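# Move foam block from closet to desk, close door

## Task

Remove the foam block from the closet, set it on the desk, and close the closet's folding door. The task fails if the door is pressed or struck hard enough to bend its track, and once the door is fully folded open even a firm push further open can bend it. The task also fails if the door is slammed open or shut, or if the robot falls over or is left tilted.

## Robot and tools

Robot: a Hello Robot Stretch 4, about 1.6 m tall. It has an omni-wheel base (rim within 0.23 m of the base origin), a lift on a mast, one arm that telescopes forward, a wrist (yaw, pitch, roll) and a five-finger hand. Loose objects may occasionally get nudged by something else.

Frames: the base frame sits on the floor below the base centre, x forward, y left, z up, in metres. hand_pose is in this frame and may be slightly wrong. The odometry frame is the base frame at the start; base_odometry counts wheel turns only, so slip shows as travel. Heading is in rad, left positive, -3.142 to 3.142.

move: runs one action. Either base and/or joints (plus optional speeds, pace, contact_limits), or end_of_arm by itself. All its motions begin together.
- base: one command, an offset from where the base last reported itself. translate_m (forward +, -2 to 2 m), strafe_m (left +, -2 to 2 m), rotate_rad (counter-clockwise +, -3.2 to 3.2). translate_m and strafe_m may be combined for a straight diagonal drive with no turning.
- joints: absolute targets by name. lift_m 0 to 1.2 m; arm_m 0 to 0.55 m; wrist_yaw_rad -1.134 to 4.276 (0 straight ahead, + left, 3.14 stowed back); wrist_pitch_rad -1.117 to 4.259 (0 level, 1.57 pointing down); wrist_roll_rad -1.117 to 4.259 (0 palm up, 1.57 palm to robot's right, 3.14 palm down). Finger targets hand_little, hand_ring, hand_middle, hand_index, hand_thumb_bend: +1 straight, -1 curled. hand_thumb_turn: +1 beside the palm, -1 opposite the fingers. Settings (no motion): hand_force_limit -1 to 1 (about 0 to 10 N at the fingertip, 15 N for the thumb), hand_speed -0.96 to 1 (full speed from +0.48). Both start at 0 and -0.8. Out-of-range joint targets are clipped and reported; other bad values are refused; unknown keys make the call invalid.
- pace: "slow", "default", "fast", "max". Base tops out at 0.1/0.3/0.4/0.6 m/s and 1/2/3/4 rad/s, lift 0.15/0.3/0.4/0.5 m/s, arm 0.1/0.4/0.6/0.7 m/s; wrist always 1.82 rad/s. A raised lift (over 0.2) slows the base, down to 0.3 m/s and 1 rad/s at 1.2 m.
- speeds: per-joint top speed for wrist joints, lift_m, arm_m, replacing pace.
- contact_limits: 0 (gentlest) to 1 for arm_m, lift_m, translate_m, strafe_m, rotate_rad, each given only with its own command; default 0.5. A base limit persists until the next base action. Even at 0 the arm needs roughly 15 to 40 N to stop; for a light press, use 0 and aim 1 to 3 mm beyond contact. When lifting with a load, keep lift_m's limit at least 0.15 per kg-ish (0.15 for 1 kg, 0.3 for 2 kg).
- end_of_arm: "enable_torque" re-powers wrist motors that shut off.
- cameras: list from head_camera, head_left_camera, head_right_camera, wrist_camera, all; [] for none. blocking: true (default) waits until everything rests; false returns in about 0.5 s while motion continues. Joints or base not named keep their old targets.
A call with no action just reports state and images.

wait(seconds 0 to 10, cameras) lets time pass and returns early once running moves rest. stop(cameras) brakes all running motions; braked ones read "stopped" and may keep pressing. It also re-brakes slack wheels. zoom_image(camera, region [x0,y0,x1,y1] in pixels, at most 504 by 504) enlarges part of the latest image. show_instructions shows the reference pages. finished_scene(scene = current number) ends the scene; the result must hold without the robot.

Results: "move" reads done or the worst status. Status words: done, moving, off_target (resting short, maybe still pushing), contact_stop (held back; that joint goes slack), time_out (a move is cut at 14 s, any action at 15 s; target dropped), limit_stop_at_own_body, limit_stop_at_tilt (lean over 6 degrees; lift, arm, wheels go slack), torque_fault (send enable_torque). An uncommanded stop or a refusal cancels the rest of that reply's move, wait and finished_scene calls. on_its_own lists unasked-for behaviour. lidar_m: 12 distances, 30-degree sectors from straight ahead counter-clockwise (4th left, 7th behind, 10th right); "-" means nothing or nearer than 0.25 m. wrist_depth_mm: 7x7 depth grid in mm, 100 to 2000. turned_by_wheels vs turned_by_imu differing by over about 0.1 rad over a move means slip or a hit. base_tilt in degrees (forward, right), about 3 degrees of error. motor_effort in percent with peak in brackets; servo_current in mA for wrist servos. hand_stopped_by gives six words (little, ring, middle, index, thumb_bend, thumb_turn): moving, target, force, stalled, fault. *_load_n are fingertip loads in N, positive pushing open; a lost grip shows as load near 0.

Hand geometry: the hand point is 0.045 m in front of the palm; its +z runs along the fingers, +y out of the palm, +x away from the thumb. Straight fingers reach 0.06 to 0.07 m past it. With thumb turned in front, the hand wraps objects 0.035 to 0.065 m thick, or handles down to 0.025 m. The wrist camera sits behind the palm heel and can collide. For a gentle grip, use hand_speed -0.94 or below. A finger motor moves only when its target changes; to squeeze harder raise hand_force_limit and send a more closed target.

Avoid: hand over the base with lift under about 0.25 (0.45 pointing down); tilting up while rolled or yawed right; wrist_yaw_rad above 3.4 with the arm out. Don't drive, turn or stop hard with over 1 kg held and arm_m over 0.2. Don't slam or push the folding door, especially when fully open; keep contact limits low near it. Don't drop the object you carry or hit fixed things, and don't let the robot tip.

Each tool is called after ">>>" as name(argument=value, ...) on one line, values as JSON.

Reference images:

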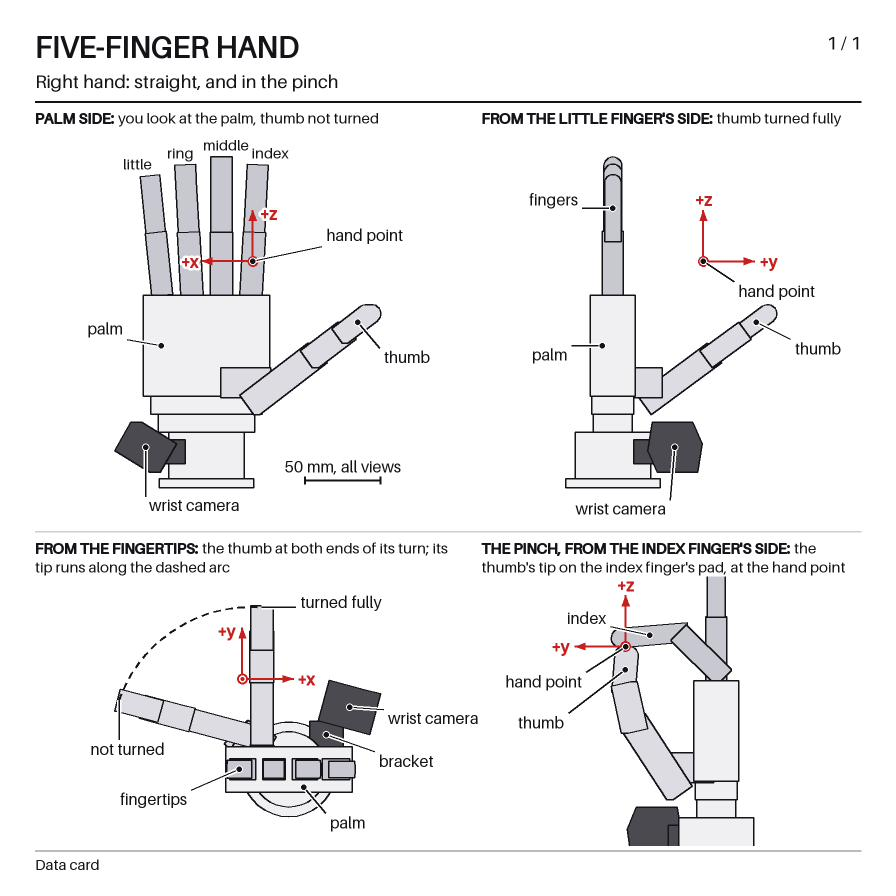

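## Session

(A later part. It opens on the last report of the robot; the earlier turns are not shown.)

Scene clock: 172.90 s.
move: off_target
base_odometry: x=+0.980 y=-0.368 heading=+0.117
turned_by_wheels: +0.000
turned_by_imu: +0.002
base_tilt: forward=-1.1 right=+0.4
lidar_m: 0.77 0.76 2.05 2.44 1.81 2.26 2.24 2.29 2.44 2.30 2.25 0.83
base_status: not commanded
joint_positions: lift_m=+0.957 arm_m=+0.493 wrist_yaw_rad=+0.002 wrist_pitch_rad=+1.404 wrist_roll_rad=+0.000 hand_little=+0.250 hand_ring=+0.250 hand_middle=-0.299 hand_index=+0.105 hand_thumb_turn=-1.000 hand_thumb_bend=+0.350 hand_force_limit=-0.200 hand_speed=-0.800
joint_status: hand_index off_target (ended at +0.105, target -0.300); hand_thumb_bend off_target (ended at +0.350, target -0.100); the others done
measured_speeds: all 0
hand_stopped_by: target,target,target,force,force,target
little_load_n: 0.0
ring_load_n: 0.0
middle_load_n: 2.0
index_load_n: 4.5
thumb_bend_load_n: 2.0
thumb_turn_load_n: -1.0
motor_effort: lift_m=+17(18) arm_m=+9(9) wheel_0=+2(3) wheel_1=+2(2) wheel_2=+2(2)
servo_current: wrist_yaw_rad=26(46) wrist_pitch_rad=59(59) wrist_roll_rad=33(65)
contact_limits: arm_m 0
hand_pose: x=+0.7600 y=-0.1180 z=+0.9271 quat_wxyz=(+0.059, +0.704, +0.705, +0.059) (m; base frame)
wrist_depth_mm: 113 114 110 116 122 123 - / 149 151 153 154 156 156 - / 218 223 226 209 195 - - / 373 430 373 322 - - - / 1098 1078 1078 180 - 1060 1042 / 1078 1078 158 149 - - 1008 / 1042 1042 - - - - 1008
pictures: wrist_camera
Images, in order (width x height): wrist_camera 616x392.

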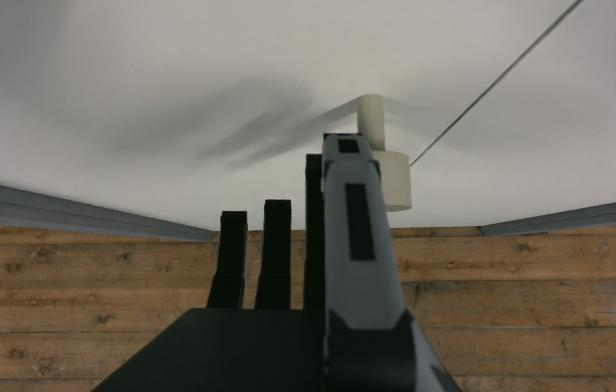

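>>> move(joints={"arm_m": 0.443}, pace="slow", contact_limits={"arm_m": 0.2}, cameras=["wrist_camera", "head_camera"])

Scene clock: 178.87 s.
move: done
base_odometry: x=+0.980 y=-0.368 heading=+0.117
turned_by_wheels: +0.000
turned_by_imu: +0.001
base_tilt: forward=-1.1 right=+0.4
lidar_m: 0.77 0.78 2.03 2.44 1.80 2.26 2.23 2.29 2.41 2.29 2.25 0.83
base_status: not commanded
joint_positions: lift_m=+0.957 arm_m=+0.443 wrist_yaw_rad=+0.002 wrist_pitch_rad=+1.403 wrist_roll_rad=+0.000 hand_little=+0.250 hand_ring=+0.250 hand_middle=-0.300 hand_index=+0.105 hand_thumb_turn=-1.000 hand_thumb_bend=+0.349 hand_force_limit=-0.200 hand_speed=-0.800
joint_status: all done
measured_speeds: all 0
hand_stopped_by: target,target,target,force,force,target
little_load_n: 0.0
ring_load_n: 0.0
middle_load_n: 0.0
index_load_n: 0.0
thumb_bend_load_n: 0.0
thumb_turn_load_n: 0.0
motor_effort: lift_m=+18(18) arm_m=-9(12) wheel_0=+2(3) wheel_1=+2(2) wheel_2=+2(2)
servo_current: wrist_yaw_rad=39(46) wrist_pitch_rad=39(59) wrist_roll_rad=33(78)
contact_limits: arm_m 0.2
hand_pose: x=+0.7108 y=-0.1180 z=+0.9272 quat_wxyz=(+0.059, +0.704, +0.705, +0.059) (m; base frame)
wrist_depth_mm: 189 192 193 197 182 - - / 250 250 257 244 162 - - / 357 368 377 353 329 - - / 707 580 535 190 - - 1042 / 1078 1078 1078 180 - 1060 1042 / 1078 1060 158 149 - - 1008 / 1042 1042 - - - - 1008
pictures: head_camera, wrist_camera
Images, in order (width x height): head_camera 420x560, wrist_camera 616x392.

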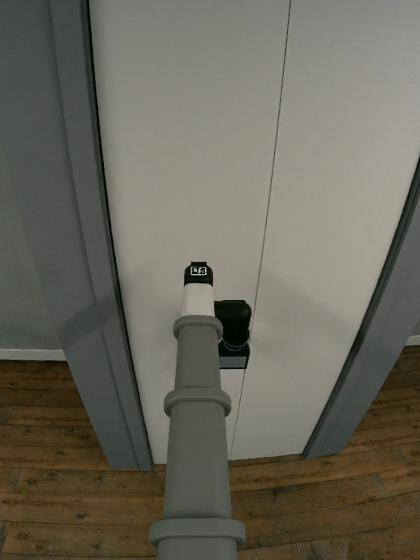

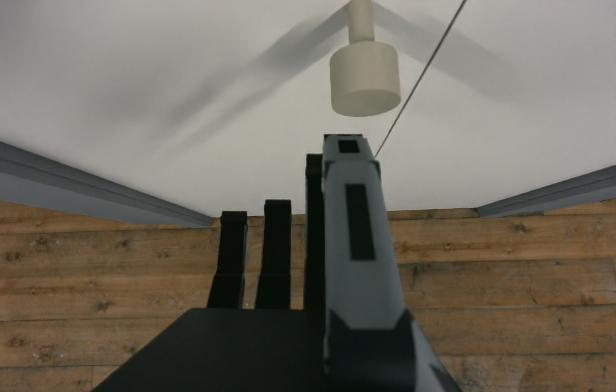

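>>> move(joints={"hand_speed": 0.0, "hand_thumb_turn": 1.0, "hand_thumb_bend": 1.0, "hand_index": 0.25, "hand_middle": 0.25, "lift_m": 0.953})

>>> move(joints={"arm_m": 0.515}, pace="slow", contact_limits={"arm_m": 0}, cameras=["wrist_camera"])

Scene clock: 221.63 s.
move: done
base_odometry: x=+0.980 y=-0.368 heading=+0.117
turned_by_wheels: +0.000
turned_by_imu: +0.001
base_tilt: forward=-1.1 right=+0.4
lidar_m: 0.76 0.77 2.04 2.44 1.79 2.25 2.24 2.30 2.43 2.29 2.25 0.83
base_status: not commanded
joint_positions: lift_m=+0.953 arm_m=+0.443 wrist_yaw_rad=+0.002 wrist_pitch_rad=+1.403 wrist_roll_rad=+0.000 hand_little=+0.250 hand_ring=+0.250 hand_middle=+0.250 hand_index=+0.250 hand_thumb_turn=+1.000 hand_thumb_bend=+1.000 hand_force_limit=-0.200 hand_speed=+0.000
joint_status: all done
measured_speeds: all 0
hand_stopped_by: target,target,target,target,target,target
little_load_n: 0.0
ring_load_n: 0.0
middle_load_n: 0.0
index_load_n: 0.0
thumb_bend_load_n: 0.0
thumb_turn_load_n: 0.0
motor_effort: lift_m=+17(18) arm_m=-9(9) wheel_0=+2(2) wheel_1=+2(2) wheel_2=+2(2)
servo_current: wrist_yaw_rad=26(46) wrist_pitch_rad=46(59) wrist_roll_rad=59(59)
contact_limits: arm_m 0.2
hand_pose: x=+0.7108 y=-0.1180 z=+0.9233 quat_wxyz=(+0.059, +0.704, +0.705, +0.059) (m; base frame)
wrist_depth_mm: 188 192 194 196 181 - - / 250 250 258 245 154 - - / 359 368 377 387 394 - - / 699 580 530 539 - - 976 / 1078 1060 1060 181 1060 1060 - / 1060 1060 157 151 156 - - / 1042 1025 - - - - -
pictures: none

Scene clock: 223.60 s.
move: done
base_odometry: x=+0.980 y=-0.368 heading=+0.117
turned_by_wheels: +0.000
turned_by_imu: +0.001
base_tilt: forward=-1.0 right=+0.4
lidar_m: 0.77 0.78 2.06 2.45 1.78 2.25 2.24 2.28 2.44 2.29 2.26 0.82
base_status: not commanded
joint_positions: lift_m=+0.953 arm_m=+0.515 wrist_yaw_rad=+0.002 wrist_pitch_rad=+1.403 wrist_roll_rad=+0.000 hand_little=+0.250 hand_ring=+0.250 hand_middle=+0.250 hand_index=+0.250 hand_thumb_turn=+1.000 hand_thumb_bend=+1.000 hand_force_limit=-0.200 hand_speed=+0.000
joint_status: all done
measured_speeds: all 0
hand_stopped_by: target,target,target,target,target,target
little_load_n: 0.0
ring_load_n: 0.0
middle_load_n: 0.0
index_load_n: 0.0
thumb_bend_load_n: 0.0
thumb_turn_load_n: 0.0
motor_effort: lift_m=+17(17) arm_m=+9(11) wheel_0=+2(2) wheel_1=+2(2) wheel_2=+2(2)
servo_current: wrist_yaw_rad=39(46) wrist_pitch_rad=46(59) wrist_roll_rad=39(72)
contact_limits: arm_m 0
hand_pose: x=+0.7822 y=-0.1180 z=+0.9233 quat_wxyz=(+0.059, +0.704, +0.705, +0.059) (m; base frame)
wrist_depth_mm: - - - - - - - / - 107 - - - 114 - / 144 147 164 152 156 145 - / 262 272 281 216 157 - - / 1060 1078 976 177 143 1025 - / 1078 1042 157 151 156 - - / 1042 1025 - - - - -
pictures: wrist_camera
Images, in order (width x height): wrist_camera 616x392.

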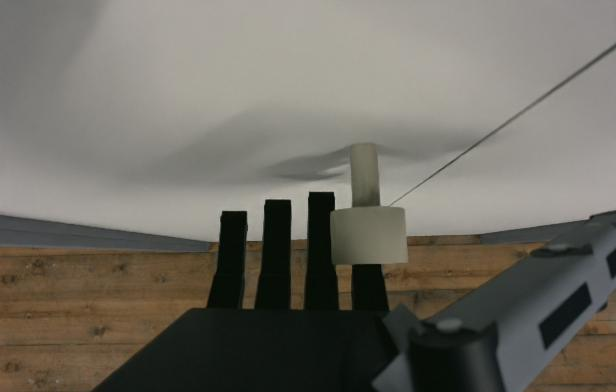

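>>> move(joints={"hand_speed": -0.8, "hand_force_limit": -0.3, "hand_index": -0.5, "hand_middle": -0.5}, cameras=["wrist_camera"])

>>> zoom_image(camera="wrist_camera", region=[250, 100, 450, 300])

Scene clock: 231.33 s.
move: off_target
base_odometry: x=+0.980 y=-0.368 heading=+0.118
turned_by_wheels: +0.000
turned_by_imu: +0.002
base_tilt: forward=-1.1 right=+0.5
lidar_m: 0.77 0.77 2.04 2.44 1.78 2.27 2.24 2.29 2.42 2.30 2.24 0.83
base_status: not commanded
joint_positions: lift_m=+0.953 arm_m=+0.515 wrist_yaw_rad=+0.002 wrist_pitch_rad=+1.403 wrist_roll_rad=+0.000 hand_little=+0.250 hand_ring=+0.250 hand_middle=-0.499 hand_index=+0.086 hand_thumb_turn=+1.000 hand_thumb_bend=+1.000 hand_force_limit=-0.300 hand_speed=-0.800
joint_status: hand_index off_target (ended at +0.086, target -0.500); the others done
measured_speeds: all 0
hand_stopped_by: target,target,target,force,target,target
little_load_n: 0.0
ring_load_n: 0.0
middle_load_n: 2.0
index_load_n: 2.5
thumb_bend_load_n: 0.0
thumb_turn_load_n: 0.0
motor_effort: lift_m=+19(19) arm_m=+9(9) wheel_0=+3(3) wheel_1=+2(2) wheel_2=+2(2)
servo_current: wrist_yaw_rad=20(46) wrist_pitch_rad=52(52) wrist_roll_rad=52(85)
contact_limits: arm_m 0
hand_pose: x=+0.7822 y=-0.1180 z=+0.9231 quat_wxyz=(+0.059, +0.704, +0.705, +0.059) (m; base frame)
wrist_depth_mm: - - - - - - - / 107 109 - - - 114 - / 148 152 168 142 154 146 - / 282 289 298 187 152 - - / 1078 1060 1060 174 142 1042 - / 1078 1060 158 145 154 - - / 1042 1025 - - - - -
pictures: wrist_camera
Images, in order (width x height): wrist_camera 616x392.

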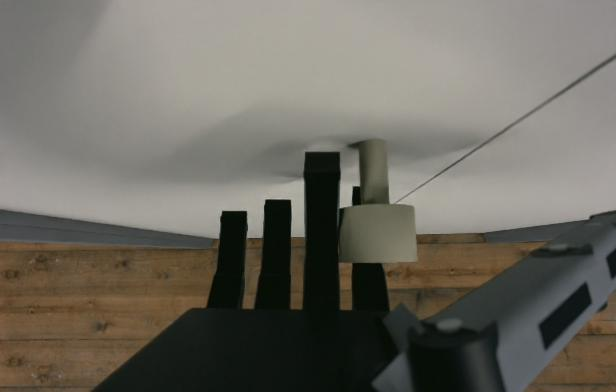

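Scaled by 2.520.

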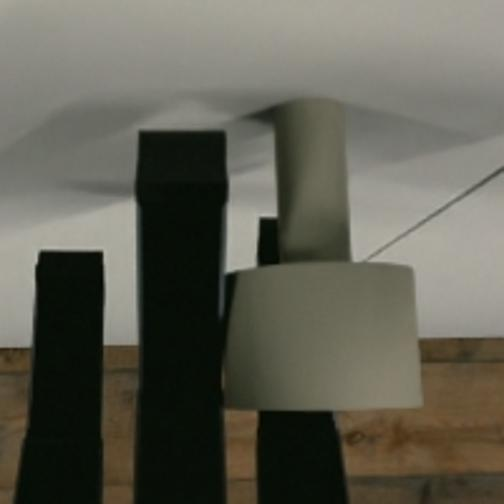

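>>> move(joints={"hand_speed": 0.0, "hand_index": 0.25, "hand_middle": 0.25})

>>> move(joints={"lift_m": 0.936})

>>> move(joints={"hand_speed": -0.8, "hand_force_limit": -0.3, "hand_index": -0.6, "hand_middle": -0.6}, cameras=["wrist_camera"])

>>> zoom_image(camera="wrist_camera", region=[250, 100, 450, 300])

Scene clock: 248.87 s.
move: done
base_odometry: x=+0.980 y=-0.368 heading=+0.117
turned_by_wheels: +0.000
turned_by_imu: +0.001
base_tilt: forward=-1.0 right=+0.5
lidar_m: 0.77 0.78 2.03 2.44 1.79 2.24 2.24 2.28 2.42 2.28 2.25 0.83
base_status: not commanded
joint_positions: lift_m=+0.953 arm_m=+0.515 wrist_yaw_rad=+0.002 wrist_pitch_rad=+1.403 wrist_roll_rad=+0.000 hand_little=+0.250 hand_ring=+0.250 hand_middle=+0.250 hand_index=+0.250 hand_thumb_turn=+1.000 hand_thumb_bend=+1.000 hand_force_limit=-0.300 hand_speed=+0.000
joint_status: all done
measured_speeds: all 0
hand_stopped_by: target,target,target,target,target,target
little_load_n: 0.0
ring_load_n: 0.0
middle_load_n: 0.0
index_load_n: 0.0
thumb_bend_load_n: 0.0
thumb_turn_load_n: 0.0
motor_effort: lift_m=+19(20) arm_m=+8(9) wheel_0=+1(4) wheel_1=+1(2) wheel_2=+1(3)
servo_current: wrist_yaw_rad=39(46) wrist_pitch_rad=52(52) wrist_roll_rad=39(52)
contact_limits: arm_m 0
hand_pose: x=+0.7822 y=-0.1180 z=+0.9231 quat_wxyz=(+0.059, +0.704, +0.705, +0.059) (m; base frame)
wrist_depth_mm: - - - - - - - / - - - - 111 113 - / 144 147 163 151 155 144 - / 263 273 281 213 156 - - / 1060 1078 1078 177 143 1042 - / 1078 1042 157 151 156 - - / 1042 1025 - - - - -
pictures: none

Scene clock: 249.63 s.
move: done
base_odometry: x=+0.980 y=-0.368 heading=+0.117
turned_by_wheels: +0.000
turned_by_imu: +0.000
base_tilt: forward=-1.0 right=+0.4
lidar_m: 0.77 0.78 2.03 2.43 1.79 2.26 2.23 2.29 2.43 2.29 2.26 0.80
base_status: not commanded
joint_positions: lift_m=+0.936 arm_m=+0.515 wrist_yaw_rad=+0.002 wrist_pitch_rad=+1.403 wrist_roll_rad=+0.000 hand_little=+0.250 hand_ring=+0.250 hand_middle=+0.250 hand_index=+0.250 hand_thumb_turn=+1.000 hand_thumb_bend=+1.000 hand_force_limit=-0.300 hand_speed=+0.000
joint_status: all done
measured_speeds: all 0
hand_stopped_by: target,target,target,target,target,target
little_load_n: 0.0
ring_load_n: 0.0
middle_load_n: 0.0
index_load_n: 0.5
thumb_bend_load_n: 0.0
thumb_turn_load_n: 0.0
motor_effort: lift_m=+17(21) arm_m=+8(9) wheel_0=+1(1) wheel_1=+1(1) wheel_2=+1(1)
servo_current: wrist_yaw_rad=33(46) wrist_pitch_rad=46(52) wrist_roll_rad=46(65)
contact_limits: arm_m 0
hand_pose: x=+0.7822 y=-0.1180 z=+0.9063 quat_wxyz=(+0.059, +0.704, +0.705, +0.059) (m; base frame)
wrist_depth_mm: - - - - - - - / - - - - 112 113 - / 144 147 163 151 142 144 - / 264 276 282 215 129 - - / 1060 1078 1042 177 127 1042 - / 1060 1025 157 151 156 - - / 1025 1025 - - - - -
pictures: none

Scene clock: 251.63 s.
move: off_target
base_odometry: x=+0.980 y=-0.368 heading=+0.118
turned_by_wheels: +0.000
turned_by_imu: +0.001
base_tilt: forward=-1.1 right=+0.4
lidar_m: 0.77 0.79 2.05 2.45 1.79 2.26 2.23 2.30 2.43 2.29 2.25 0.82
base_status: not commanded
joint_positions: lift_m=+0.936 arm_m=+0.515 wrist_yaw_rad=+0.002 wrist_pitch_rad=+1.403 wrist_roll_rad=+0.000 hand_little=+0.250 hand_ring=+0.250 hand_middle=-0.599 hand_index=-0.284 hand_thumb_turn=+1.000 hand_thumb_bend=+1.000 hand_force_limit=-0.300 hand_speed=-0.800
joint_status: hand_index off_target (ended at -0.284, target -0.600); the others done
measured_speeds: all 0
hand_stopped_by: target,target,target,force,target,target
little_load_n: 0.0
ring_load_n: 0.0
middle_load_n: 2.5
index_load_n: 2.0
thumb_bend_load_n: -0.5
thumb_turn_load_n: 0.0
motor_effort: lift_m=+18(18) arm_m=+8(9) wheel_0=+3(3) wheel_1=+2(2) wheel_2=+3(3)
servo_current: wrist_yaw_rad=46(46) wrist_pitch_rad=46(59) wrist_roll_rad=13(59)
contact_limits: arm_m 0
hand_pose: x=+0.7822 y=-0.1180 z=+0.9062 quat_wxyz=(+0.059, +0.704, +0.705, +0.059) (m; base frame)
wrist_depth_mm: - - - - - - - / - - - - - 111 - / 145 147 163 150 139 142 - / 270 279 283 190 130 - - / 1078 1042 1042 174 125 1025 - / 1042 1060 158 144 149 - - / 1025 1042 - - - - -
pictures: wrist_camera
Images, in order (width x height): wrist_camera 616x392.

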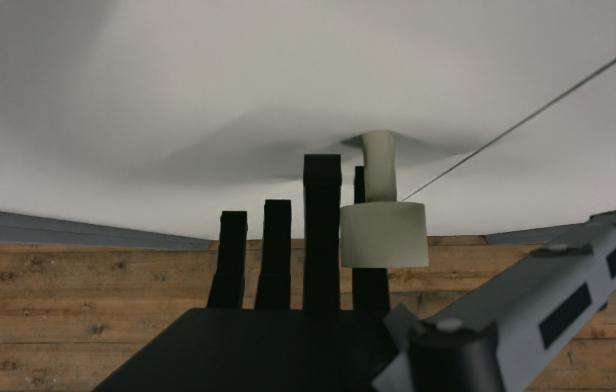

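Scaled by 2.520.

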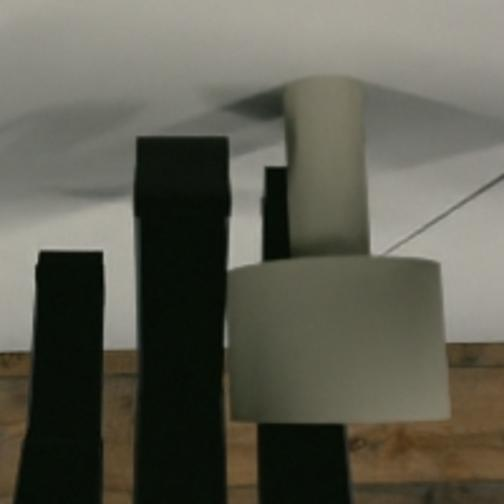

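>>> move(joints={"hand_speed": -0.6, "hand_force_limit": -0.1, "hand_index": -0.5, "hand_middle": 0.3})

>>> move(joints={"arm_m": 0.495}, pace="slow", contact_limits={"arm_m": 0.2}, cameras=["wrist_camera"])

Scene clock: 257.00 s.
move: off_target
base_odometry: x=+0.980 y=-0.368 heading=+0.118
turned_by_wheels: +0.000
turned_by_imu: +0.001
base_tilt: forward=-1.0 right=+0.4
lidar_m: 0.77 0.77 2.04 2.44 1.81 2.27 2.24 2.28 2.42 2.27 2.25 0.82
base_status: not commanded
joint_positions: lift_m=+0.936 arm_m=+0.515 wrist_yaw_rad=+0.002 wrist_pitch_rad=+1.403 wrist_roll_rad=+0.000 hand_little=+0.250 hand_ring=+0.250 hand_middle=+0.300 hand_index=-0.314 hand_thumb_turn=+1.000 hand_thumb_bend=+1.000 hand_force_limit=-0.100 hand_speed=-0.600
joint_status: hand_index off_target (ended at -0.314, target -0.500); the others done
measured_speeds: all 0
hand_stopped_by: target,target,target,force,target,target
little_load_n: 0.0
ring_load_n: 0.0
middle_load_n: 0.0
index_load_n: 7.0
thumb_bend_load_n: 0.0
thumb_turn_load_n: 0.0
motor_effort: lift_m=+20(20) arm_m=+8(8) wheel_0=+3(4) wheel_1=+2(2) wheel_2=+4(4)
servo_current: wrist_yaw_rad=39(39) wrist_pitch_rad=39(52) wrist_roll_rad=39(59)
contact_limits: arm_m 0
hand_pose: x=+0.7823 y=-0.1180 z=+0.9060 quat_wxyz=(+0.059, +0.704, +0.705, +0.059) (m; base frame)
wrist_depth_mm: - - - - - - - / - - - - 103 111 - / 145 148 164 151 140 142 - / 270 281 283 216 130 - - / 1042 1060 1025 180 125 1025 - / 1042 1042 157 151 149 - - / 1008 1025 - - - - -
pictures: none

Scene clock: 258.27 s.
move: done
base_odometry: x=+0.980 y=-0.368 heading=+0.117
turned_by_wheels: +0.000
turned_by_imu: +0.000
base_tilt: forward=-1.1 right=+0.4
lidar_m: 0.74 0.76 2.04 2.43 1.77 2.27 2.23 2.29 2.42 2.30 2.25 0.79
base_status: not commanded
joint_positions: lift_m=+0.936 arm_m=+0.495 wrist_yaw_rad=-0.001 wrist_pitch_rad=+1.406 wrist_roll_rad=+0.000 hand_little=+0.250 hand_ring=+0.250 hand_middle=+0.300 hand_index=-0.315 hand_thumb_turn=+1.000 hand_thumb_bend=+1.000 hand_force_limit=-0.100 hand_speed=-0.600
joint_status: all done
measured_speeds: all 0
hand_stopped_by: target,target,target,force,target,target
little_load_n: 0.0
ring_load_n: 0.0
middle_load_n: 0.0
index_load_n: -3.5
thumb_bend_load_n: 0.0
thumb_turn_load_n: 0.0
motor_effort: lift_m=+22(22) arm_m=-5(14) wheel_0=+2(4) wheel_1=+3(3) wheel_2=-1(4)
servo_current: wrist_yaw_rad=39(46) wrist_pitch_rad=52(59) wrist_roll_rad=33(65)
contact_limits: arm_m 0.2
hand_pose: x=+0.7616 y=-0.1184 z=+0.9056 quat_wxyz=(+0.058, +0.705, +0.704, +0.058) (m; base frame)
wrist_depth_mm: - - - - - - - / 102 - - - - - - / 151 141 135 127 121 113 - / 370 327 279 193 170 - 759 / 1060 1060 1042 174 125 1042 - / 1060 1042 157 128 146 - - / 1025 1025 - - - - -
pictures: wrist_camera
Images, in order (width x height): wrist_camera 616x392.

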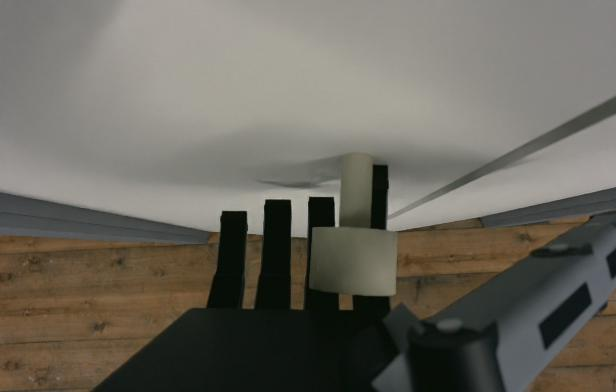

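>>> move(joints={"arm_m": 0.435}, pace="slow", contact_limits={"arm_m": 0.2}, cameras=["wrist_camera", "head_camera", "head_right_camera"])

Scene clock: 263.30 s.
move: done
base_odometry: x=+0.980 y=-0.368 heading=+0.117
turned_by_wheels: +0.000
turned_by_imu: +0.001
base_tilt: forward=-1.1 right=+0.5
lidar_m: 0.70 0.77 2.04 2.43 1.78 2.27 2.24 2.28 2.43 2.28 2.25 0.71
base_status: not commanded
joint_positions: lift_m=+0.936 arm_m=+0.435 wrist_yaw_rad=-0.001 wrist_pitch_rad=+1.403 wrist_roll_rad=+0.000 hand_little=+0.250 hand_ring=+0.250 hand_middle=+0.300 hand_index=-0.315 hand_thumb_turn=+1.000 hand_thumb_bend=+1.000 hand_force_limit=-0.100 hand_speed=-0.600
joint_status: all done
measured_speeds: all 0
hand_stopped_by: target,target,target,force,target,target
little_load_n: 0.0
ring_load_n: 0.0
middle_load_n: 0.0
index_load_n: 1.0
thumb_bend_load_n: 0.0
thumb_turn_load_n: 0.0
motor_effort: lift_m=+22(22) arm_m=-9(12) wheel_0=+1(2) wheel_1=+2(3) wheel_2=-1(1)
servo_current: wrist_yaw_rad=33(46) wrist_pitch_rad=46(59) wrist_roll_rad=33(65)
contact_limits: arm_m 0.2
hand_pose: x=+0.7025 y=-0.1184 z=+0.9058 quat_wxyz=(+0.059, +0.705, +0.704, +0.059) (m; base frame)
wrist_depth_mm: 117 105 - - - - - / 175 138 119 - - - - / 373 263 197 153 131 112 - / 732 621 397 229 162 183 1042 / 1060 1078 1025 174 125 1042 - / 1042 1042 157 151 146 - - / 1025 1025 - - - - -
pictures: head_camera, head_right_camera, wrist_camera
Images, in order (width x height): head_camera 420x560, head_right_camera 420x672, wrist_camera 616x392.

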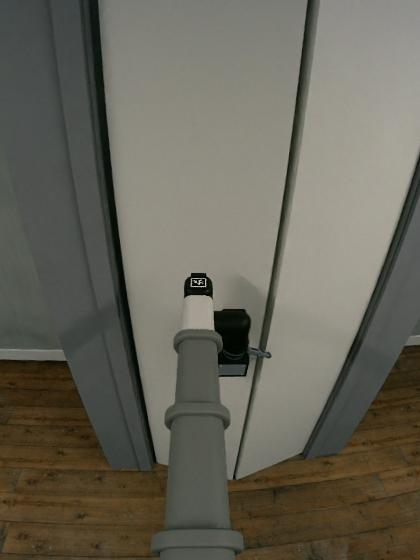

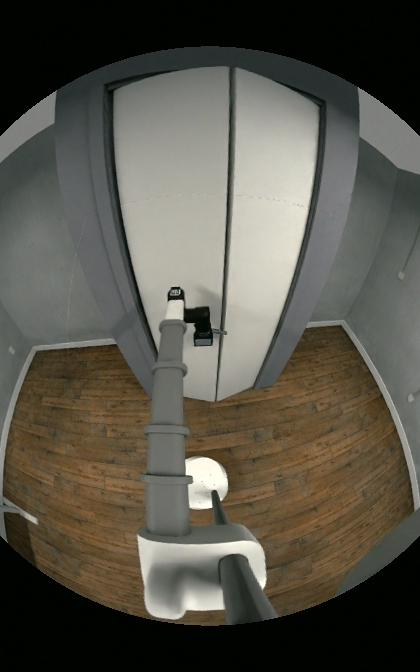

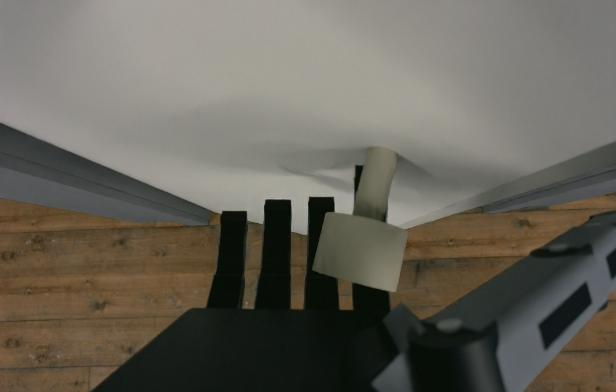

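>>> move(base={"translate_m": -0.10, "strafe_m": -0.03}, pace="slow", contact_limits={"translate_m": 0.2}, cameras=["wrist_camera", "head_camera"])

Scene clock: 272.63 s.
move: done
base_odometry: x=+0.884 y=-0.410 heading=+0.117
turned_by_wheels: +0.000
turned_by_imu: +0.001
base_tilt: forward=-1.0 right=+0.4
lidar_m: 0.69 0.88 2.15 2.46 1.77 2.25 2.13 2.18 2.40 2.27 2.33 0.69
base_status: done
joint_positions: lift_m=+0.936 arm_m=+0.435 wrist_yaw_rad=-0.001 wrist_pitch_rad=+1.403 wrist_roll_rad=+0.000 hand_little=+0.250 hand_ring=+0.250 hand_middle=+0.300 hand_index=-0.314 hand_thumb_turn=+1.000 hand_thumb_bend=+1.000 hand_force_limit=-0.100 hand_speed=-0.600
joint_status: not commanded
measured_speeds: all 0
hand_stopped_by: target,target,target,force,target,target
little_load_n: 0.0
ring_load_n: 0.0
middle_load_n: 0.0
index_load_n: 4.5
thumb_bend_load_n: 0.0
thumb_turn_load_n: 0.5
motor_effort: lift_m=+22(23) arm_m=-9(10) wheel_0=-3(6) wheel_1=-1(7) wheel_2=+0(8)
servo_current: wrist_yaw_rad=39(46) wrist_pitch_rad=46(59) wrist_roll_rad=39(78)
contact_limits: arm_m 0.2; translate_m 0.2
hand_pose: x=+0.7024 y=-0.1184 z=+0.9058 quat_wxyz=(+0.059, +0.705, +0.704, +0.059) (m; base frame)
wrist_depth_mm: 469 322 197 140 112 - - / 484 603 312 187 131 108 - / 699 691 707 283 179 136 - / 1098 1098 1078 384 135 157 141 / 1078 1060 1042 182 128 1025 - / 1042 1042 157 151 149 - - / 1008 1008 - - - - -
pictures: head_camera, wrist_camera
Images, in order (width x height): head_camera 420x560, wrist_camera 616x392.

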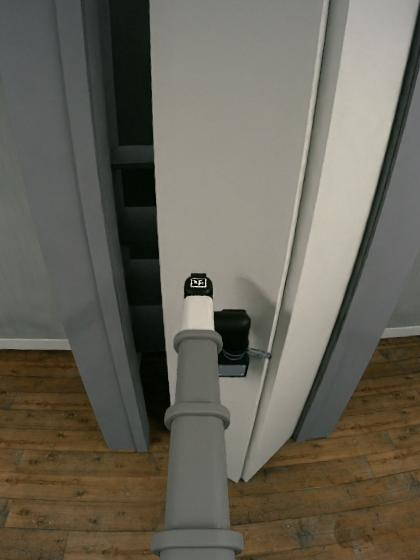

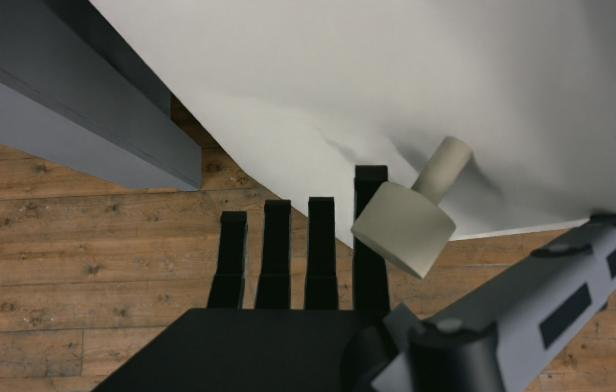

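>>> move(base={"translate_m": -0.06, "strafe_m": -0.09}, pace="slow", contact_limits={"translate_m": 0.2}, cameras=["wrist_camera", "head_camera"])

Scene clock: 280.80 s.
move: done
base_odometry: x=+0.835 y=-0.506 heading=+0.117
turned_by_wheels: +0.000
turned_by_imu: +0.002
base_tilt: forward=-1.1 right=+0.4
lidar_m: 0.69 0.96 2.25 2.18 1.82 2.19 2.07 2.10 2.32 2.17 2.25 0.71
base_status: done
joint_positions: lift_m=+0.936 arm_m=+0.435 wrist_yaw_rad=-0.001 wrist_pitch_rad=+1.403 wrist_roll_rad=+0.001 hand_little=+0.250 hand_ring=+0.250 hand_middle=+0.300 hand_index=-0.313 hand_thumb_turn=+1.000 hand_thumb_bend=+1.000 hand_force_limit=-0.100 hand_speed=-0.600
joint_status: not commanded
measured_speeds: all 0
hand_stopped_by: target,target,target,force,target,target
little_load_n: 0.0
ring_load_n: 0.0
middle_load_n: 0.0
index_load_n: 25.5
thumb_bend_load_n: 0.0
thumb_turn_load_n: 1.0
motor_effort: lift_m=+23(23) arm_m=-9(9) wheel_0=+2(11) wheel_1=-2(7) wheel_2=+4(9)
servo_current: wrist_yaw_rad=26(46) wrist_pitch_rad=46(59) wrist_roll_rad=26(85)
contact_limits: arm_m 0.2; translate_m 0.2
hand_pose: x=+0.7024 y=-0.1184 z=+0.9058 quat_wxyz=(+0.059, +0.705, +0.704, +0.059) (m; base frame)
wrist_depth_mm: 591 1182 452 202 128 - - / 615 1138 1118 268 155 110 - / 1078 931 1098 404 143 126 - / 1098 1098 1060 190 124 152 - / 1078 1078 1042 182 160 1025 - / 1008 1025 157 151 149 - - / 1025 1042 - - - - -
pictures: head_camera, wrist_camera
Images, in order (width x height): head_camera 420x560, wrist_camera 616x392.

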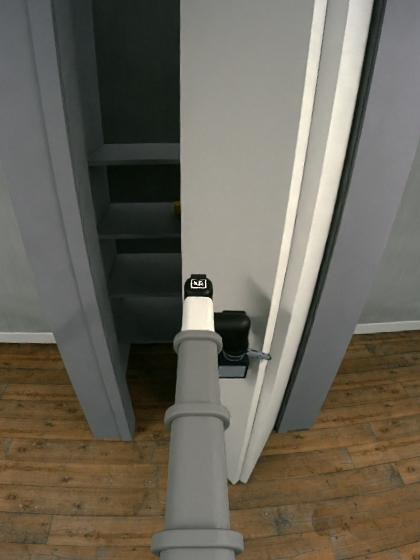

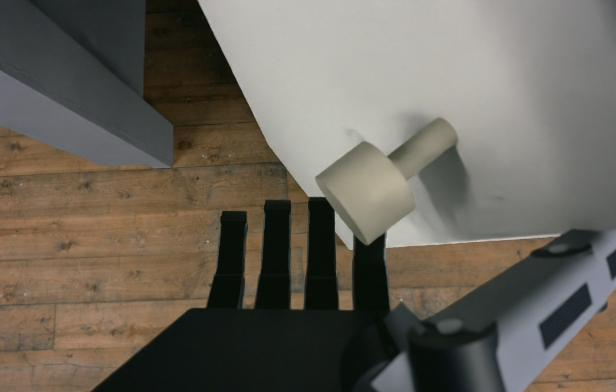

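>>> move(base={"translate_m": 0.008, "strafe_m": 0.008}, joints={"hand_index": 0.3, "hand_middle": 0.3}, pace="slow")

>>> move(joints={"arm_m": 0.335, "hand_index": 1, "hand_middle": 1, "hand_ring": 1, "hand_little": 1}, cameras=["wrist_camera", "head_camera", "head_left_camera", "head_right_camera"])

Scene clock: 285.73 s.
move: done
base_odometry: x=+0.842 y=-0.497 heading=+0.117
turned_by_wheels: +0.000
turned_by_imu: +0.001
base_tilt: forward=-1.1 right=+0.4
lidar_m: 0.71 0.95 2.24 2.23 1.82 2.18 2.08 2.13 2.32 2.18 2.27 0.69
base_status: done
joint_positions: lift_m=+0.936 arm_m=+0.435 wrist_yaw_rad=-0.002 wrist_pitch_rad=+1.403 wrist_roll_rad=+0.001 hand_little=+0.250 hand_ring=+0.250 hand_middle=+0.300 hand_index=+0.300 hand_thumb_turn=+1.000 hand_thumb_bend=+1.000 hand_force_limit=-0.100 hand_speed=-0.600
joint_status: all done
measured_speeds: all 0
hand_stopped_by: target,target,target,target,target,target
little_load_n: 0.0
ring_load_n: 0.0
middle_load_n: 0.0
index_load_n: -0.5
thumb_bend_load_n: 0.0
thumb_turn_load_n: 0.0
motor_effort: lift_m=+23(23) arm_m=-7(9) wheel_0=+0(3) wheel_1=+1(6) wheel_2=-2(7)
servo_current: wrist_yaw_rad=33(39) wrist_pitch_rad=52(59) wrist_roll_rad=65(72)
contact_limits: arm_m 0.2
hand_pose: x=+0.7022 y=-0.1184 z=+0.9058 quat_wxyz=(+0.059, +0.705, +0.704, +0.059) (m; base frame)
wrist_depth_mm: 580 1182 317 163 113 - - / 603 1118 621 224 127 - - / 788 842 1078 298 142 109 - / 1078 1078 1078 131 183 137 - / 1078 1060 1078 177 282 1025 - / 1042 1025 158 151 158 - - / 1008 1025 - - - - -
pictures: none

Scene clock: 287.00 s.
move: done
base_odometry: x=+0.842 y=-0.497 heading=+0.117
turned_by_wheels: +0.000
turned_by_imu: +0.000
base_tilt: forward=-1.1 right=+0.5
lidar_m: 0.68 0.96 2.24 2.22 1.81 2.17 2.08 2.13 2.32 2.18 2.26 0.71
base_status: not commanded
joint_positions: lift_m=+0.936 arm_m=+0.335 wrist_yaw_rad=-0.002 wrist_pitch_rad=+1.403 wrist_roll_rad=+0.001 hand_little=+1.000 hand_ring=+1.000 hand_middle=+1.000 hand_index=+1.000 hand_thumb_turn=+1.000 hand_thumb_bend=+1.000 hand_force_limit=-0.100 hand_speed=-0.600
joint_status: all done
measured_speeds: all 0
hand_stopped_by: target,target,target,target,target,target
little_load_n: 0.0
ring_load_n: 0.0
middle_load_n: 0.0
index_load_n: 0.0
thumb_bend_load_n: 0.0
thumb_turn_load_n: 0.0
motor_effort: lift_m=+23(23) arm_m=-8(12) wheel_0=+0(1) wheel_1=+1(1) wheel_2=-2(3)
servo_current: wrist_yaw_rad=46(46) wrist_pitch_rad=46(52) wrist_roll_rad=46(59)
hand_pose: x=+0.6024 y=-0.1184 z=+0.9058 quat_wxyz=(+0.059, +0.705, +0.704, +0.059) (m; base frame)
wrist_depth_mm: 603 1138 676 336 222 192 - / 750 866 1138 430 286 - 1098 / 1118 1098 1098 591 404 1060 1078 / 1098 1078 1078 1060 1025 1042 1060 / 1078 1042 1042 1042 1025 1008 - / 1060 1025 1042 126 991 - - / 1025 1008 - - - - -
pictures: head_camera, head_left_camera, head_right_camera, wrist_camera
Images, in order (width x height): head_camera 420x560, head_left_camera 420x672, head_right_camera 420x672, wrist_camera 616x392.

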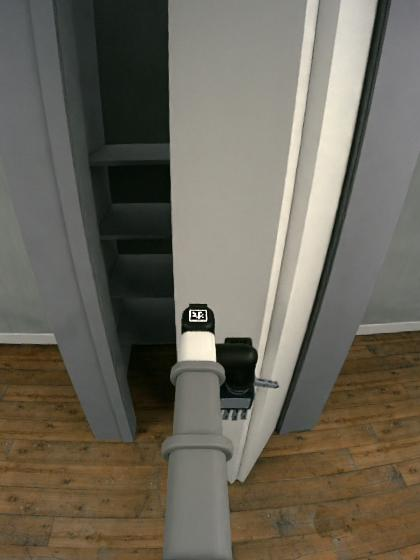

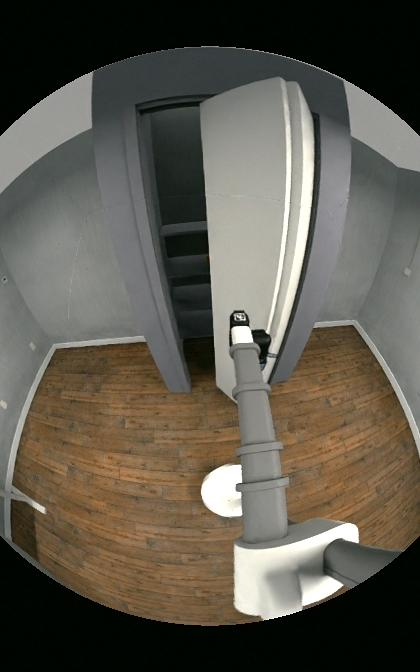

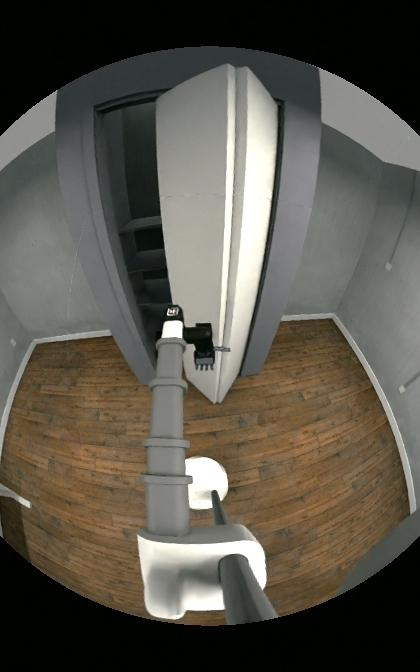

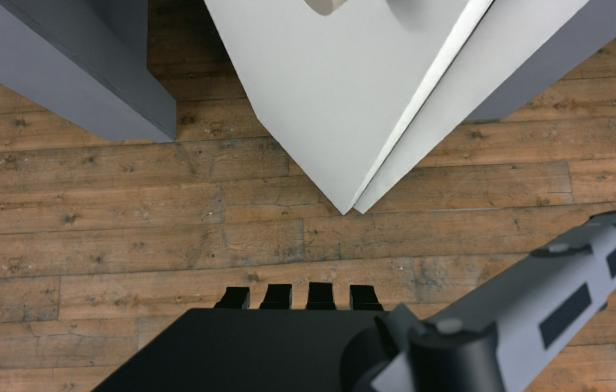

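>>> move(joints={"arm_m": 0.1, "wrist_pitch_rad": 0.0})

>>> move(base={"strafe_m": 0.32}, cameras=["all"])

Scene clock: 305.80 s.
move: done
base_odometry: x=+0.842 y=-0.497 heading=+0.117
turned_by_wheels: +0.000
turned_by_imu: +0.001
base_tilt: forward=-1.1 right=+0.3
lidar_m: 0.67 0.95 2.24 2.20 1.83 2.17 2.08 2.13 2.31 2.18 2.25 0.71
base_status: not commanded
joint_positions: lift_m=+0.936 arm_m=+0.100 wrist_yaw_rad=-0.002 wrist_pitch_rad=+0.011 wrist_roll_rad=+0.001 hand_little=+1.000 hand_ring=+1.000 hand_middle=+1.000 hand_index=+1.000 hand_thumb_turn=+1.000 hand_thumb_bend=+1.000 hand_force_limit=-0.100 hand_speed=-0.600
joint_status: all done
measured_speeds: all 0
hand_stopped_by: target,target,target,target,target,target
little_load_n: 0.0
ring_load_n: 0.5
middle_load_n: 0.0
index_load_n: 0.0
thumb_bend_load_n: 0.0
thumb_turn_load_n: 0.0
motor_effort: lift_m=+23(24) arm_m=-8(13) wheel_0=+1(1) wheel_1=+1(1) wheel_2=-2(2)
servo_current: wrist_yaw_rad=26(46) wrist_pitch_rad=72(215) wrist_roll_rad=52(59)
hand_pose: x=+0.4931 y=-0.1187 z=+1.1717 quat_wxyz=(+0.497, +0.503, +0.502, +0.497) (m; base frame)
wrist_depth_mm: 609 1308 544 430 359 - 591 / 609 1308 544 436 359 - 603 / 609 - 549 436 362 - 597 / 609 1336 549 439 364 - 603 / 609 - 554 439 359 - - / 615 - 138 166 190 - - / 609 - - - - - -
pictures: none

Scene clock: 308.20 s.
move: done
base_odometry: x=+0.805 y=-0.179 heading=+0.117
turned_by_wheels: +0.000
turned_by_imu: +0.002
base_tilt: forward=-1.1 right=+0.4
lidar_m: 0.90 1.69 2.25 2.23 1.53 1.98 2.09 2.17 2.65 2.50 1.37 0.79
base_status: done
joint_positions: lift_m=+0.936 arm_m=+0.100 wrist_yaw_rad=-0.002 wrist_pitch_rad=+0.011 wrist_roll_rad=+0.001 hand_little=+1.000 hand_ring=+1.000 hand_middle=+1.000 hand_index=+1.000 hand_thumb_turn=+1.000 hand_thumb_bend=+1.000 hand_force_limit=-0.100 hand_speed=-0.600
joint_status: not commanded
measured_speeds: all 0
hand_stopped_by: target,target,target,target,target,target
little_load_n: 0.0
ring_load_n: 0.0
middle_load_n: 0.0
index_load_n: 0.0
thumb_bend_load_n: 0.0
thumb_turn_load_n: 0.0
motor_effort: lift_m=+23(23) arm_m=-8(9) wheel_0=+0(10) wheel_1=+0(9) wheel_2=-1(3)
servo_current: wrist_yaw_rad=33(52) wrist_pitch_rad=72(78) wrist_roll_rad=39(72)
hand_pose: x=+0.4931 y=-0.1187 z=+1.1717 quat_wxyz=(+0.497, +0.503, +0.502, +0.497) (m; base frame)
wrist_depth_mm: - 574 580 - - 517 442 / - 580 585 - - 521 449 / - 591 585 - - 521 452 / - 585 585 - - 521 452 / - 591 591 - - 521 - / - 591 191 166 190 - - / - - - - - - -
pictures: head_camera, head_left_camera, head_right_camera, wrist_camera
Images, in order (width x height): head_camera 420x560, head_left_camera 420x672, head_right_camera 420x672, wrist_camera 616x392.

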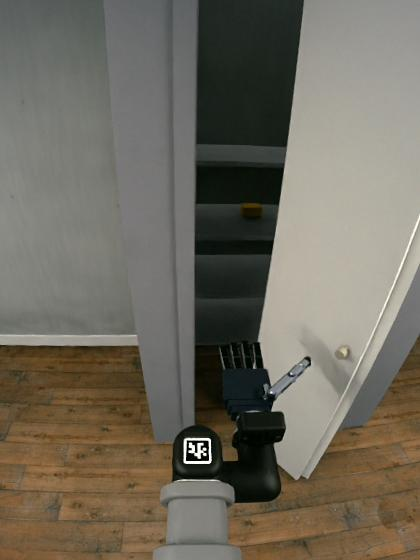

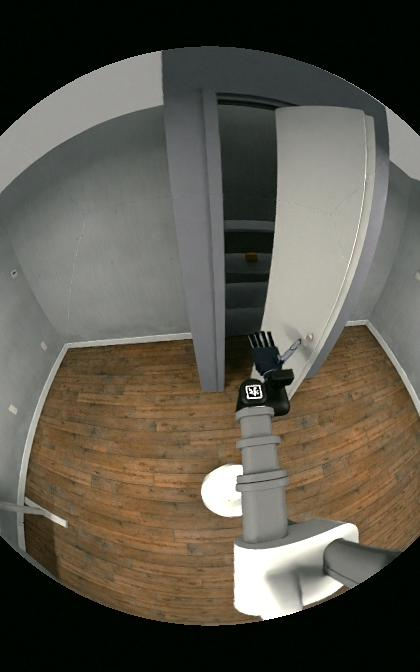

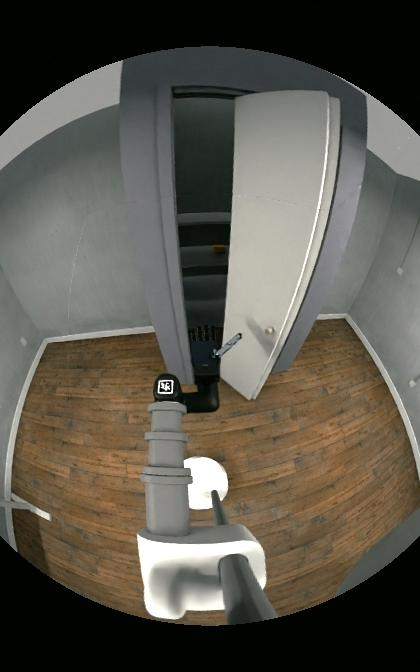

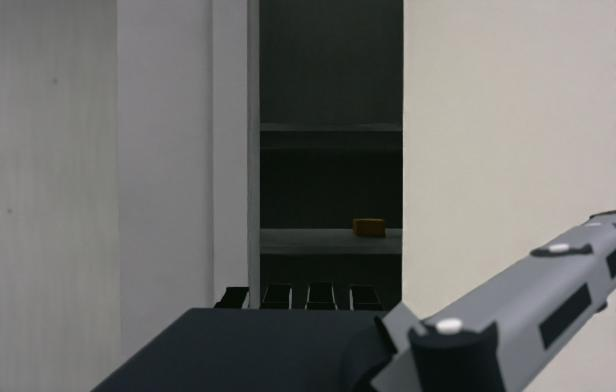

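>>> zoom_image(camera="wrist_camera", region=[240, 100, 420, 310])

>>> zoom_image(camera="head_camera", region=[160, 100, 340, 350])

Scaled by 2.400.

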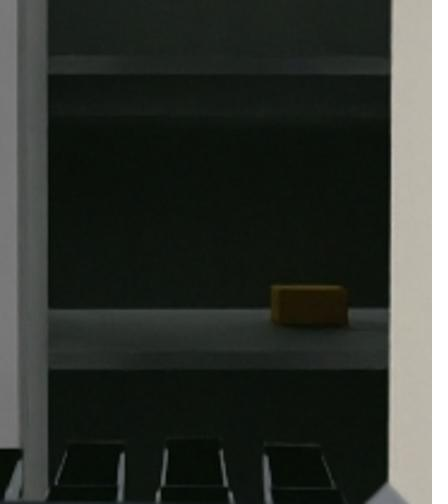

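Scaled by 2.016 from the camera's 420x560 image, which has a finer 1200x1600 frame.

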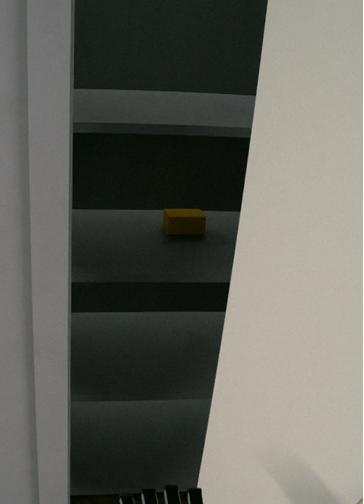

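>>> move(joints={"lift_m": 1.016, "hand_thumb_turn": -1.0, "hand_thumb_bend": 0.0}, cameras=["wrist_camera"])

>>> zoom_image(camera="wrist_camera", region=[240, 100, 420, 310])

Scene clock: 326.87 s.
move: done
base_odometry: x=+0.805 y=-0.179 heading=+0.117
turned_by_wheels: +0.000
turned_by_imu: +0.002
base_tilt: forward=-1.1 right=+0.4
lidar_m: 0.88 1.69 2.24 2.23 1.49 1.97 2.10 2.15 2.64 2.49 1.37 0.78
base_status: not commanded
joint_positions: lift_m=+1.016 arm_m=+0.100 wrist_yaw_rad=-0.002 wrist_pitch_rad=+0.011 wrist_roll_rad=+0.001 hand_little=+1.000 hand_ring=+1.000 hand_middle=+1.000 hand_index=+1.000 hand_thumb_turn=-1.000 hand_thumb_bend=+0.000 hand_force_limit=-0.100 hand_speed=-0.600
joint_status: all done
measured_speeds: all 0
hand_stopped_by: target,target,target,target,target,target
little_load_n: 0.0
ring_load_n: 0.0
middle_load_n: -0.5
index_load_n: 0.0
thumb_bend_load_n: -0.5
thumb_turn_load_n: 0.0
motor_effort: lift_m=+25(29) arm_m=-9(9) wheel_0=-1(1) wheel_1=+0(1) wheel_2=-1(1)
servo_current: wrist_yaw_rad=26(46) wrist_pitch_rad=59(85) wrist_roll_rad=46(72)
hand_pose: x=+0.4931 y=-0.1187 z=+1.2516 quat_wxyz=(+0.497, +0.503, +0.502, +0.497) (m; base frame)
wrist_depth_mm: - 574 585 - - 517 445 / - 585 580 - - 521 445 / - 580 585 - - 525 445 / - 591 591 - - 521 449 / - 585 585 - - 504 449 / - 591 190 167 - 496 449 / - - - - - - 452
pictures: wrist_camera
Images, in order (width x height): wrist_camera 616x392.

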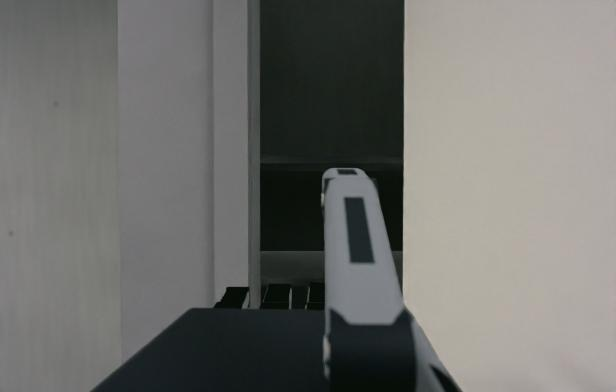

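Scaled by 2.400.

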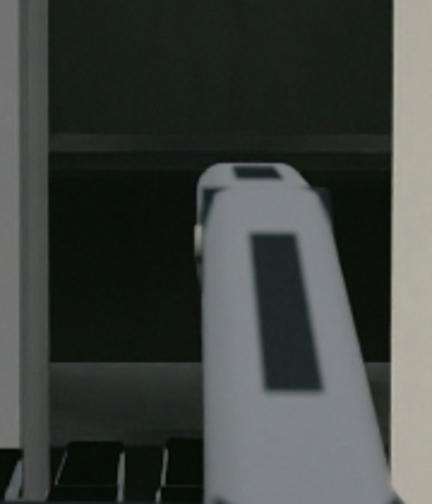

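>>> move(base={"translate_m": 0.21}, joints={"arm_m": 0.35})

>>> move(joints={"arm_m": 0.4}, cameras=["wrist_camera", "head_camera"])

Scene clock: 338.30 s.
move: done
base_odometry: x=+1.013 y=-0.155 heading=+0.117
turned_by_wheels: +0.000
turned_by_imu: +0.002
base_tilt: forward=-1.1 right=+0.4
lidar_m: 0.68 0.73 1.96 2.23 1.61 1.97 2.29 2.36 2.64 2.50 0.68 0.64
base_status: done
joint_positions: lift_m=+1.016 arm_m=+0.350 wrist_yaw_rad=-0.002 wrist_pitch_rad=+0.011 wrist_roll_rad=+0.001 hand_little=+1.000 hand_ring=+1.000 hand_middle=+1.000 hand_index=+1.000 hand_thumb_turn=-1.000 hand_thumb_bend=+0.000 hand_force_limit=-0.100 hand_speed=-0.600
joint_status: all done
measured_speeds: all 0
hand_stopped_by: target,target,target,target,target,target
little_load_n: 0.0
ring_load_n: 0.0
middle_load_n: 0.0
index_load_n: 0.0
thumb_bend_load_n: 0.0
thumb_turn_load_n: 0.0
motor_effort: lift_m=+24(25) arm_m=+8(11) wheel_0=-1(7) wheel_1=+2(6) wheel_2=+0(10)
servo_current: wrist_yaw_rad=26(39) wrist_pitch_rad=72(78) wrist_roll_rad=33(72)
hand_pose: x=+0.7425 y=-0.1187 z=+1.2516 quat_wxyz=(+0.497, +0.503, +0.502, +0.497) (m; base frame)
wrist_depth_mm: 143 218 676 - - - - / 151 204 676 - - - - / 143 218 - - - - - / 144 219 676 - - - - / 143 218 683 - - - - / 151 219 138 166 - - - / 143 189 - - - - -
pictures: none

Scene clock: 339.30 s.
move: done
base_odometry: x=+1.013 y=-0.155 heading=+0.117
turned_by_wheels: +0.000
turned_by_imu: +0.000
base_tilt: forward=-1.0 right=+0.4
lidar_m: 0.66 0.71 1.93 2.25 1.60 1.98 2.31 2.36 2.64 2.50 0.67 0.63
base_status: not commanded
joint_positions: lift_m=+1.016 arm_m=+0.400 wrist_yaw_rad=-0.002 wrist_pitch_rad=+0.011 wrist_roll_rad=+0.001 hand_little=+1.000 hand_ring=+1.000 hand_middle=+1.000 hand_index=+1.000 hand_thumb_turn=-1.000 hand_thumb_bend=+0.000 hand_force_limit=-0.100 hand_speed=-0.600
joint_status: all done
measured_speeds: all 0
hand_stopped_by: target,target,target,target,target,target
little_load_n: 0.0
ring_load_n: 0.0
middle_load_n: 0.0
index_load_n: 0.0
thumb_bend_load_n: 0.0
thumb_turn_load_n: 0.0
motor_effort: lift_m=+24(25) arm_m=+8(13) wheel_0=+0(1) wheel_1=+2(2) wheel_2=+0(0)
servo_current: wrist_yaw_rad=33(46) wrist_pitch_rad=72(78) wrist_roll_rad=46(65)
hand_pose: x=+0.7925 y=-0.1187 z=+1.2516 quat_wxyz=(+0.497, +0.503, +0.502, +0.497) (m; base frame)
wrist_depth_mm: 147 462 809 798 - - - / 147 466 778 - - - - / 147 433 - - - - - / 147 469 778 - - - - / 154 462 676 - - - - / 155 430 138 166 - - - / 147 195 - - - - -
pictures: head_camera, wrist_camera
Images, in order (width x height): head_camera 420x560, wrist_camera 616x392.

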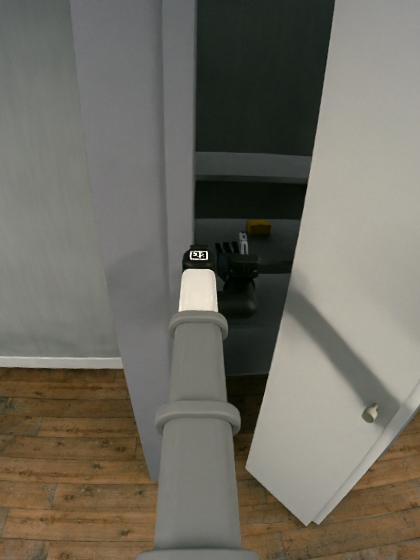

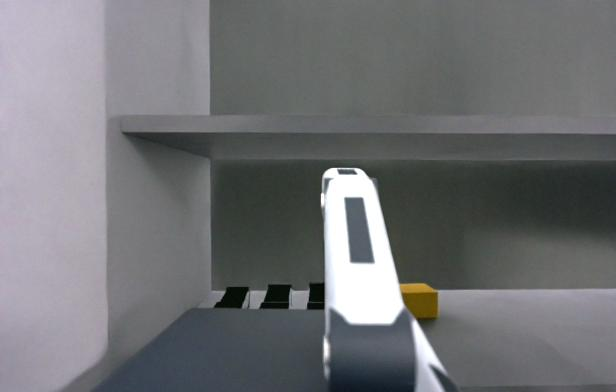

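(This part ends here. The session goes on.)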